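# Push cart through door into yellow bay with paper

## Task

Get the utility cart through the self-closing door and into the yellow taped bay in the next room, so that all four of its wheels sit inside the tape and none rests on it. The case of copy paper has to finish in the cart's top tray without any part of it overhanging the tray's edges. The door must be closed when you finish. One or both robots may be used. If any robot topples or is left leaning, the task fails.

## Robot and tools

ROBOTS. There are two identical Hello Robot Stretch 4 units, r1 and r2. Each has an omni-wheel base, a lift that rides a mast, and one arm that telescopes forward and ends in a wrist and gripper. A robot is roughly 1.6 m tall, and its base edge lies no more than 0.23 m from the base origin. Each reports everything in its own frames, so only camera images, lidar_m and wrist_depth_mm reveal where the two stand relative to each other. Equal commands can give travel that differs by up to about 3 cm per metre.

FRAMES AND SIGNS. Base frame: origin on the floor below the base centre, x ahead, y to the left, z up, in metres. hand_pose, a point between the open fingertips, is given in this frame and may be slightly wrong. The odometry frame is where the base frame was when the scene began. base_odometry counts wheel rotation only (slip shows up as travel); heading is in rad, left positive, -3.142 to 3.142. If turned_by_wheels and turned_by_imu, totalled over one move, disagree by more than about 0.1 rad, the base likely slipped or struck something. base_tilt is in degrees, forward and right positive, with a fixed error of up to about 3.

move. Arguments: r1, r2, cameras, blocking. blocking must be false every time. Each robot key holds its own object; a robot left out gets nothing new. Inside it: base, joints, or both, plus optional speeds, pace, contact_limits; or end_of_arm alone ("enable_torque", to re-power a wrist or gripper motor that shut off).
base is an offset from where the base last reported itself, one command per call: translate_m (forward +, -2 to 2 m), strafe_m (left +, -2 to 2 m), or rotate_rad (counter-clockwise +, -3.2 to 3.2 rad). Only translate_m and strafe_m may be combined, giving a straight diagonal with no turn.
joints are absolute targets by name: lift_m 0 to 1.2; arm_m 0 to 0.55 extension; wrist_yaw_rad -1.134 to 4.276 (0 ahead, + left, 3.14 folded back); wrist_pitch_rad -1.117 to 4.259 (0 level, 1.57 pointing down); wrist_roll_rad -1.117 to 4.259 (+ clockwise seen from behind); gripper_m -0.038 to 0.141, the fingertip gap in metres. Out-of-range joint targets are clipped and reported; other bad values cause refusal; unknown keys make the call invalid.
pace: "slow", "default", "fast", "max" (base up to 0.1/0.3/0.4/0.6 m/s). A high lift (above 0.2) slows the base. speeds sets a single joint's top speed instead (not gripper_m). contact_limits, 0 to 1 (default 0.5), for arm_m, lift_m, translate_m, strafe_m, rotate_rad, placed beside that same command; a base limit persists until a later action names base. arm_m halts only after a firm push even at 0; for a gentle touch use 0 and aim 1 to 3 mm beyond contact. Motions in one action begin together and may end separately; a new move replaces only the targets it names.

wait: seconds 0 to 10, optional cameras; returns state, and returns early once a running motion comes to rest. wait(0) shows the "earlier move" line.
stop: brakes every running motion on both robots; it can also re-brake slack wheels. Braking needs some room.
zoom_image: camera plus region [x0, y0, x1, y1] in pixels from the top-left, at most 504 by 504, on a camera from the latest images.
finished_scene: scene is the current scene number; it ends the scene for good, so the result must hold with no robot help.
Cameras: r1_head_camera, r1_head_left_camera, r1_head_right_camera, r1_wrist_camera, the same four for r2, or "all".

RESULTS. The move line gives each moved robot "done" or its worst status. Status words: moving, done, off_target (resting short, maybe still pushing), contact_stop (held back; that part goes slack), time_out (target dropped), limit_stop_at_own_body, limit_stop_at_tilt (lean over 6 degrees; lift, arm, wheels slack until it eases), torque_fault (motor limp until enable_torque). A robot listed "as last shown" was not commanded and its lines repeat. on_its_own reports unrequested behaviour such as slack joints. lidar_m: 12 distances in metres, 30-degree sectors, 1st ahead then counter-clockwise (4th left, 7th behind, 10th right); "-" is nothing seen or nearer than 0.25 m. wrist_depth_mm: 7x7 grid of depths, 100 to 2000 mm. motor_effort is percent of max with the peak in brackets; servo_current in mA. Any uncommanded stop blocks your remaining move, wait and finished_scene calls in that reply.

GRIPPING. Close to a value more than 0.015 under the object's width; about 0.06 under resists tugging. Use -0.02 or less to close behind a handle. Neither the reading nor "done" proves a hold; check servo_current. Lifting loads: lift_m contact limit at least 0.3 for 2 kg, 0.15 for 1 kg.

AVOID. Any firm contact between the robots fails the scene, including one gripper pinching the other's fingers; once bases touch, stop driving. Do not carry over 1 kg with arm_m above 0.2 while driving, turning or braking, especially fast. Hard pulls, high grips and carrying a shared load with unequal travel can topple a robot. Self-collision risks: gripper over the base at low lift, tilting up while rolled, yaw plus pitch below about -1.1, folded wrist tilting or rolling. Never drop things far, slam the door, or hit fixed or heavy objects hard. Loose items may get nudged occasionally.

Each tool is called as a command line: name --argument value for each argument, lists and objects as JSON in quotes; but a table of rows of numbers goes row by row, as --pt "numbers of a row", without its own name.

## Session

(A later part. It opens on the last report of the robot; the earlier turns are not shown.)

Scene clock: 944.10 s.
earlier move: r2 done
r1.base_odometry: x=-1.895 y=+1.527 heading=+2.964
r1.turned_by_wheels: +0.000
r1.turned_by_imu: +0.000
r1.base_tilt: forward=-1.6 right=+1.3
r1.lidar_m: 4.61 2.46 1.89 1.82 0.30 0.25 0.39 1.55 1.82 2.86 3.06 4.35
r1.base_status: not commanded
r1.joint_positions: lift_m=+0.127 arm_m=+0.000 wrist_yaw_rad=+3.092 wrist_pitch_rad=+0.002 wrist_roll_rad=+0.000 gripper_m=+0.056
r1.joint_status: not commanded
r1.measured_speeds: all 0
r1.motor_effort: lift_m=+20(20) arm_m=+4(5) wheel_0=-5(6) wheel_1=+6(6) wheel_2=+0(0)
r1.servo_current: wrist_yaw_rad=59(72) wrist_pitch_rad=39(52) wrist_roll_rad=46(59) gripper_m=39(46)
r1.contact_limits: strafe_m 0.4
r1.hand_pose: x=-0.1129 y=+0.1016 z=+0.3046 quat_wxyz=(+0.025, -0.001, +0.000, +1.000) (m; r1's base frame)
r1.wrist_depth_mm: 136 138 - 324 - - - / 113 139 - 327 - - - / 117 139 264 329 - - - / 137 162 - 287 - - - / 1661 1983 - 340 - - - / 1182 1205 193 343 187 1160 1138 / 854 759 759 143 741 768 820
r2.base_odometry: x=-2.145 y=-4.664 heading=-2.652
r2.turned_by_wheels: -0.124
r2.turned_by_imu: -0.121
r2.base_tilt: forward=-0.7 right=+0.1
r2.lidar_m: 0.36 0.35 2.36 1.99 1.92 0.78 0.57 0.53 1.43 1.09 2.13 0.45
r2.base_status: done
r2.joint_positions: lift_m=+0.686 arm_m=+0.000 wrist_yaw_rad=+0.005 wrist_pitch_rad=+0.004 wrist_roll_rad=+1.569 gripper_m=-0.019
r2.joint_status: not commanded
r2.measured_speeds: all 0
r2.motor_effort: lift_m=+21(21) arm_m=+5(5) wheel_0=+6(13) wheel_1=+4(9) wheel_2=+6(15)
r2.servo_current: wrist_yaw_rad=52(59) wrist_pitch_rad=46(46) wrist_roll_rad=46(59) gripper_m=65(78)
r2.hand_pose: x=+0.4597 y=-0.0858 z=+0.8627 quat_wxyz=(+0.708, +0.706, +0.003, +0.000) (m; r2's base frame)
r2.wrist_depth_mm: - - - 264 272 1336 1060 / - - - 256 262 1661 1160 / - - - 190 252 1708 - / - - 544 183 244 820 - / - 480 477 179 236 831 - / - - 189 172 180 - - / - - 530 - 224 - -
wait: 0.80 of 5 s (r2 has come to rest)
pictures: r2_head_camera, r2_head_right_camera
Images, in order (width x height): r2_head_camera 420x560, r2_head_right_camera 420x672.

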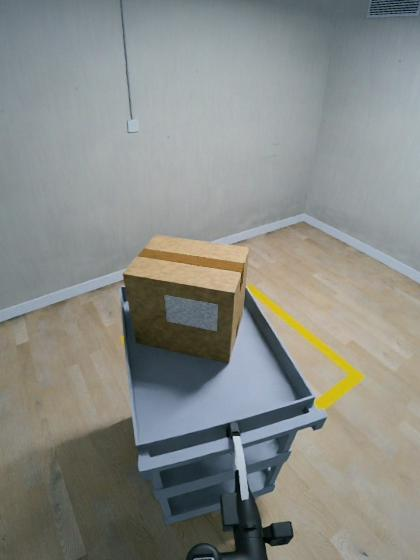

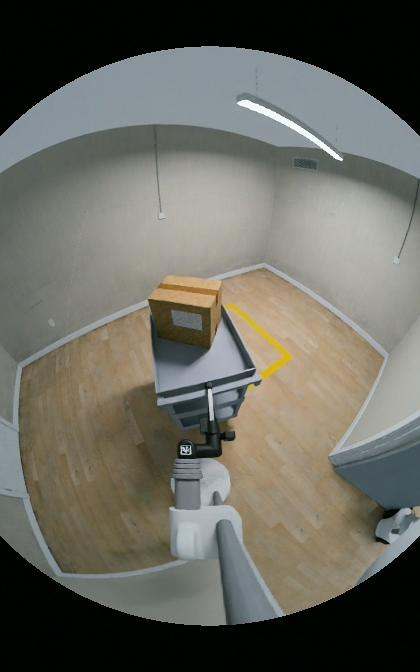

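move --blocking false --r2 '{"base": {"strafe_m": 0.24}, "pace": "slow"}' --cameras '[]'

wait --seconds 5 --cameras '[]'

move --blocking false --r2 '{"base": {"rotate_rad": -0.25}, "pace": "slow"}' --cameras '[]'

wait --seconds 5 --cameras '["r2_head_camera"]'

move --blocking false --r2 '{"base": {"strafe_m": 0.24}, "pace": "slow"}' --cameras '[]'

wait --seconds 5 --cameras '["r2_head_camera", "r2_head_right_camera", "r2_head_left_camera"]'

Scene clock: 959.93 s.
move: r2 moving
r1: as last shown
r1.lidar_m: 4.63 2.49 1.90 1.82 0.30 0.25 0.43 1.55 1.81 2.89 3.05 4.36
r1.motor_effort: lift_m=+20(20) arm_m=+4(5) wheel_0=-4(5) wheel_1=+6(6) wheel_2=+0(0)
r1.servo_current: wrist_yaw_rad=46(59) wrist_pitch_rad=39(52) wrist_roll_rad=46(72) gripper_m=46(46)
r1.contact_limits: strafe_m 0.4
r1.wrist_depth_mm: 136 138 - 325 - - - / 113 139 - 327 - - - / 117 139 263 332 - - - / 137 161 - 289 - - - / 1708 1983 - 338 - - - / 1182 1182 193 342 187 1138 1160 / 842 750 759 143 741 778 798
r2.base_odometry: x=-2.139 y=-4.677 heading=-2.652
r2.turned_by_wheels: +0.000
r2.turned_by_imu: +0.000
r2.base_tilt: forward=-0.7 right=+0.1
r2.lidar_m: 0.36 0.36 2.36 1.95 1.91 0.81 0.56 0.53 1.41 1.12 2.13 0.44
r2.base_status: strafe_m moving
r2.joint_positions: lift_m=+0.686 arm_m=+0.000 wrist_yaw_rad=+0.001 wrist_pitch_rad=+0.004 wrist_roll_rad=+1.569 gripper_m=-0.019
r2.joint_status: not commanded
r2.measured_speeds: translate_m=+0.000 strafe_m=+0.056 rotate_rad=+0.002 lift_m=+0.000 arm_m=+0.000 wrist_yaw_rad=-0.029 wrist_pitch_rad=+0.000 wrist_roll_rad=+0.000
r2.motor_effort: lift_m=+21(21) arm_m=+5(5) wheel_0=-9(11) wheel_1=+9(9) wheel_2=+0(6)
r2.servo_current: wrist_yaw_rad=59(65) wrist_pitch_rad=46(46) wrist_roll_rad=52(52) gripper_m=65(72)
r2.hand_pose: x=+0.4593 y=-0.0870 z=+0.8627 quat_wxyz=(+0.708, +0.706, +0.002, -0.001) (m; r2's base frame)
r2.wrist_depth_mm: - - - 267 273 294 304 / - - - 258 264 1618 1138 / - - - 192 253 1708 - / - - 559 185 244 820 - / - 484 477 179 237 809 - / - - 186 172 180 - - / - 124 521 - 224 - -
pictures: none
No camera images: "cameras" was empty.

Scene clock: 962.97 s.
earlier move: r2 done
r1.base_odometry: x=-1.895 y=+1.527 heading=+2.964
r1.turned_by_wheels: +0.000
r1.turned_by_imu: +0.000
r1.base_tilt: forward=-1.6 right=+1.3
r1.lidar_m: 4.61 2.47 1.90 1.84 0.29 0.25 0.41 1.54 1.79 2.88 3.06 4.38
r1.base_status: not commanded
r1.joint_positions: lift_m=+0.127 arm_m=+0.000 wrist_yaw_rad=+3.092 wrist_pitch_rad=+0.002 wrist_roll_rad=+0.000 gripper_m=+0.056
r1.joint_status: not commanded
r1.measured_speeds: all 0
r1.motor_effort: lift_m=+20(20) arm_m=+4(5) wheel_0=-5(6) wheel_1=+6(6) wheel_2=+0(0)
r1.servo_current: wrist_yaw_rad=59(78) wrist_pitch_rad=46(52) wrist_roll_rad=39(72) gripper_m=39(52)
r1.contact_limits: strafe_m 0.4
r1.hand_pose: x=-0.1129 y=+0.1016 z=+0.3046 quat_wxyz=(+0.025, -0.001, +0.000, +1.000) (m; r1's base frame)
r1.wrist_depth_mm: 136 138 - 322 - - - / 113 139 - 329 - - - / 117 139 265 330 - - - / 137 161 - 287 - - - / 1661 - - 338 - - - / 1182 1205 194 343 187 1138 1138 / 842 759 750 143 732 768 820
r2.base_odometry: x=-2.033 y=-4.876 heading=-2.652
r2.turned_by_wheels: +0.000
r2.turned_by_imu: +0.000
r2.base_tilt: forward=-0.7 right=+0.0
r2.lidar_m: 0.40 0.44 2.22 1.79 1.72 0.96 0.69 0.65 1.73 1.34 2.57 0.43
r2.base_status: done
r2.joint_positions: lift_m=+0.686 arm_m=+0.000 wrist_yaw_rad=-0.004 wrist_pitch_rad=+0.004 wrist_roll_rad=+1.569 gripper_m=-0.019
r2.joint_status: not commanded
r2.measured_speeds: all 0
r2.motor_effort: lift_m=+21(21) arm_m=+5(5) wheel_0=-4(13) wheel_1=+4(10) wheel_2=+0(6)
r2.servo_current: wrist_yaw_rad=52(65) wrist_pitch_rad=39(46) wrist_roll_rad=52(59) gripper_m=72(78)
r2.hand_pose: x=+0.4589 y=-0.0884 z=+0.8627 quat_wxyz=(+0.708, +0.706, +0.000, -0.003) (m; r2's base frame)
r2.wrist_depth_mm: - - - 163 222 1618 1138 / - - - 164 224 809 - / - - 496 167 227 809 - / - 492 469 228 229 842 - / - - 525 170 230 842 - / - - 187 172 181 - - / - - - - - 1576 508
wait: 3.03 of 5 s (r2 has come to rest)
pictures: none
No camera images: "cameras" was empty.

Scene clock: 963.47 s.
move: r2 moving
r1: as last shown
r1.lidar_m: 4.62 2.47 1.88 1.82 0.31 0.25 0.42 1.56 1.82 2.89 3.04 4.38
r1.motor_effort: lift_m=+20(20) arm_m=+4(5) wheel_0=-5(5) wheel_1=+6(6) wheel_2=+0(0)
r1.servo_current: wrist_yaw_rad=59(65) wrist_pitch_rad=39(46) wrist_roll_rad=59(59) gripper_m=39(52)
r1.contact_limits: strafe_m 0.4
r1.wrist_depth_mm: 136 138 - 324 - - - / 113 139 - 327 - - - / 117 139 264 329 - - - / 137 161 - 287 - - - / 1661 - - 340 - - - / 1182 1205 194 342 187 1182 1098 / 854 750 750 143 741 778 820
r2.base_odometry: x=-2.033 y=-4.876 heading=-2.776
r2.turned_by_wheels: -0.124
r2.turned_by_imu: -0.120
r2.base_tilt: forward=-0.6 right=+0.1
r2.lidar_m: 0.39 0.39 2.19 1.86 1.71 1.13 0.70 0.65 0.67 1.33 1.79 0.42
r2.base_status: rotate_rad moving
r2.joint_positions: lift_m=+0.686 arm_m=+0.000 wrist_yaw_rad=+0.006 wrist_pitch_rad=+0.004 wrist_roll_rad=+1.569 gripper_m=-0.019
r2.joint_status: not commanded
r2.measured_speeds: translate_m=+0.001 strafe_m=+0.000 rotate_rad=-0.484 lift_m=+0.000 arm_m=+0.000 wrist_yaw_rad=+0.000 wrist_pitch_rad=+0.000 wrist_roll_rad=+0.000
r2.motor_effort: lift_m=+21(21) arm_m=+4(5) wheel_0=+11(12) wheel_1=+7(9) wheel_2=+13(13)
r2.servo_current: wrist_yaw_rad=46(52) wrist_pitch_rad=39(52) wrist_roll_rad=52(59) gripper_m=59(72)
r2.hand_pose: x=+0.4598 y=-0.0857 z=+0.8627 quat_wxyz=(+0.708, +0.706, +0.004, +0.001) (m; r2's base frame)
r2.wrist_depth_mm: - - - 179 240 1661 1138 / - - - 179 239 1756 492 / - - 615 177 238 820 - / - 504 469 236 236 842 - / - - 492 175 236 831 - / - - 187 173 180 - - / - - - - - - -
pictures: none
No camera images: "cameras" was empty.

Scene clock: 964.27 s.
earlier move: r2 done
r1.base_odometry: x=-1.895 y=+1.527 heading=+2.964
r1.turned_by_wheels: +0.000
r1.turned_by_imu: +0.000
r1.base_tilt: forward=-1.6 right=+1.3
r1.lidar_m: 4.61 2.49 1.89 1.84 0.31 0.25 0.40 1.53 1.81 2.89 3.05 4.35
r1.base_status: not commanded
r1.joint_positions: lift_m=+0.127 arm_m=+0.000 wrist_yaw_rad=+3.092 wrist_pitch_rad=+0.002 wrist_roll_rad=+0.000 gripper_m=+0.056
r1.joint_status: not commanded
r1.measured_speeds: all 0
r1.motor_effort: lift_m=+20(20) arm_m=+4(5) wheel_0=-5(5) wheel_1=+6(6) wheel_2=+0(0)
r1.servo_current: wrist_yaw_rad=72(72) wrist_pitch_rad=46(46) wrist_roll_rad=46(59) gripper_m=39(52)
r1.contact_limits: strafe_m 0.4
r1.hand_pose: x=-0.1129 y=+0.1016 z=+0.3046 quat_wxyz=(+0.025, -0.001, +0.000, +1.000) (m; r1's base frame)
r1.wrist_depth_mm: 136 138 - 324 - - - / 113 139 - 329 - - - / 117 139 264 330 - - - / 137 162 - 289 - - - / 1661 - - 338 - - - / 1205 1229 194 345 187 1160 1118 / 854 750 750 143 750 778 809
r2.base_odometry: x=-2.033 y=-4.876 heading=-2.901
r2.turned_by_wheels: -0.124
r2.turned_by_imu: -0.121
r2.base_tilt: forward=-0.6 right=+0.0
r2.lidar_m: 0.33 0.34 2.15 1.93 1.71 1.34 0.78 0.66 0.64 1.35 1.35 0.44
r2.base_status: done
r2.joint_positions: lift_m=+0.686 arm_m=+0.000 wrist_yaw_rad=+0.006 wrist_pitch_rad=+0.004 wrist_roll_rad=+1.569 gripper_m=-0.019
r2.joint_status: not commanded
r2.measured_speeds: all 0
r2.motor_effort: lift_m=+21(21) arm_m=+4(5) wheel_0=+6(12) wheel_1=+3(9) wheel_2=+8(15)
r2.servo_current: wrist_yaw_rad=39(65) wrist_pitch_rad=46(52) wrist_roll_rad=39(59) gripper_m=72(78)
r2.hand_pose: x=+0.4598 y=-0.0857 z=+0.8627 quat_wxyz=(+0.708, +0.706, +0.004, +0.001) (m; r2's base frame)
r2.wrist_depth_mm: - - - 222 298 301 303 / - - - 271 278 1661 1160 / - - - 200 264 1661 - / - - - 190 250 820 - / - 508 466 182 239 831 - / - - 187 173 181 - - / - 508 504 - 222 - -
wait: 0.80 of 5 s (r2 has come to rest)
pictures: r2_head_camera
Images, in order (width x height): r2_head_camera 420x560.

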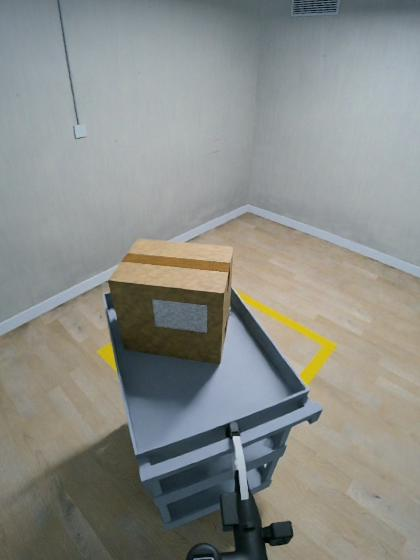

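Scene clock: 964.77 s.
move: r2 moving
r1: as last shown
r1.lidar_m: 4.59 2.48 1.88 1.84 0.31 0.25 0.40 1.54 1.79 2.89 3.08 4.36
r1.servo_current: wrist_yaw_rad=65(72) wrist_pitch_rad=46(46) wrist_roll_rad=59(59) gripper_m=39(46)
r1.contact_limits: strafe_m 0.4
r1.wrist_depth_mm: 136 138 - 322 - - - / 113 139 - 329 - - - / 117 139 265 332 - - - / 137 162 - 287 - - - / 1708 - - 338 - - - / 1182 1205 193 340 187 1138 1118 / 842 750 750 143 750 768 820
r2.base_odometry: x=-2.029 y=-4.890 heading=-2.901
r2.turned_by_wheels: +0.000
r2.turned_by_imu: +0.000
r2.base_tilt: forward=-0.7 right=+0.1
r2.lidar_m: 0.34 0.34 2.15 1.93 1.70 1.37 0.77 0.66 0.65 1.35 1.36 0.45
r2.base_status: strafe_m moving
r2.joint_positions: lift_m=+0.686 arm_m=+0.000 wrist_yaw_rad=+0.002 wrist_pitch_rad=+0.004 wrist_roll_rad=+1.569 gripper_m=-0.019
r2.joint_status: not commanded
r2.measured_speeds: translate_m=+0.001 strafe_m=+0.056 rotate_rad=-0.006 lift_m=+0.000 arm_m=+0.000 wrist_yaw_rad=-0.027 wrist_pitch_rad=+0.000 wrist_roll_rad=+0.000
r2.motor_effort: lift_m=+21(21) arm_m=+4(4) wheel_0=-6(7) wheel_1=+8(10) wheel_2=+1(6)
r2.servo_current: wrist_yaw_rad=52(65) wrist_pitch_rad=39(46) wrist_roll_rad=39(52) gripper_m=65(72)
r2.hand_pose: x=+0.4594 y=-0.0869 z=+0.8627 quat_wxyz=(+0.708, +0.706, +0.002, -0.001) (m; r2's base frame)
r2.wrist_depth_mm: - - - 272 298 307 312 / - - - 273 279 1618 1229 / - - - 202 267 1756 504 / - - - 190 251 788 - / - - 469 183 240 842 - / - - 187 173 180 - - / - 500 500 - 221 - -
pictures: none
No camera images: "cameras" was empty.

Scene clock: 967.80 s.
earlier move: r2 done
r1.base_odometry: x=-1.895 y=+1.527 heading=+2.964
r1.turned_by_wheels: +0.000
r1.turned_by_imu: +0.000
r1.base_tilt: forward=-1.6 right=+1.3
r1.lidar_m: 4.62 2.48 1.86 1.85 0.30 0.25 0.43 1.54 1.81 2.89 3.04 4.37
r1.base_status: not commanded
r1.joint_positions: lift_m=+0.127 arm_m=+0.000 wrist_yaw_rad=+3.092 wrist_pitch_rad=+0.002 wrist_roll_rad=+0.000 gripper_m=+0.056
r1.joint_status: not commanded
r1.measured_speeds: all 0
r1.motor_effort: lift_m=+20(20) arm_m=+4(5) wheel_0=-5(6) wheel_1=+6(6) wheel_2=+0(0)
r1.servo_current: wrist_yaw_rad=39(78) wrist_pitch_rad=39(52) wrist_roll_rad=39(65) gripper_m=46(46)
r1.contact_limits: strafe_m 0.4
r1.hand_pose: x=-0.1129 y=+0.1016 z=+0.3046 quat_wxyz=(+0.025, -0.001, +0.000, +1.000) (m; r1's base frame)
r1.wrist_depth_mm: 136 138 - 324 - - - / 113 139 - 327 - - - / 117 139 263 330 - - - / 137 162 - 290 - - - / 1921 - - 340 - - - / 1205 1205 193 343 187 1160 1138 / 866 750 750 143 750 778 820
r2.base_odometry: x=-1.975 y=-5.109 heading=-2.901
r2.turned_by_wheels: +0.000
r2.turned_by_imu: +0.000
r2.base_tilt: forward=-0.7 right=+0.1
r2.lidar_m: 0.37 0.40 1.97 1.78 1.53 1.53 0.96 0.81 0.81 1.60 1.72 0.42
r2.base_status: done
r2.joint_positions: lift_m=+0.686 arm_m=+0.000 wrist_yaw_rad=-0.006 wrist_pitch_rad=+0.004 wrist_roll_rad=+1.569 gripper_m=-0.019
r2.joint_status: not commanded
r2.measured_speeds: all 0
r2.motor_effort: lift_m=+21(21) arm_m=+4(4) wheel_0=-4(15) wheel_1=+4(10) wheel_2=+0(6)
r2.servo_current: wrist_yaw_rad=52(65) wrist_pitch_rad=39(52) wrist_roll_rad=46(59) gripper_m=59(72)
r2.hand_pose: x=+0.4588 y=-0.0891 z=+0.8627 quat_wxyz=(+0.708, +0.706, -0.001, -0.003) (m; r2's base frame)
r2.wrist_depth_mm: - - - 174 234 1618 1205 / - - - 173 235 1661 - / - - 569 174 233 809 - / - 469 466 233 234 831 - / - - 504 173 232 831 - / - - 187 172 180 - - / - - - - - 1618 -
wait: 3.03 of 5 s (r2 has come to rest)
pictures: r2_head_camera, r2_head_left_camera, r2_head_right_camera
Images, in order (width x height): r2_head_camera 420x560, r2_head_left_camera 420x672, r2_head_right_camera 420x672.

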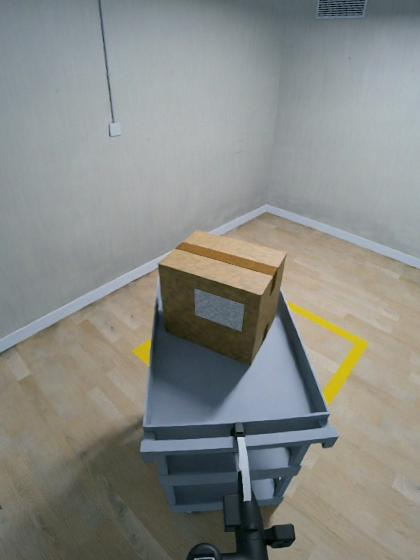

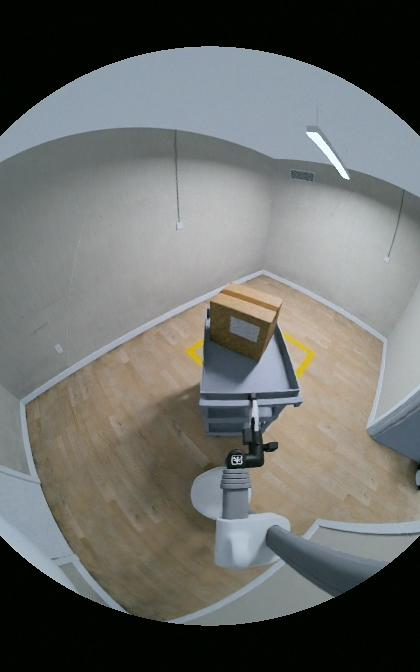

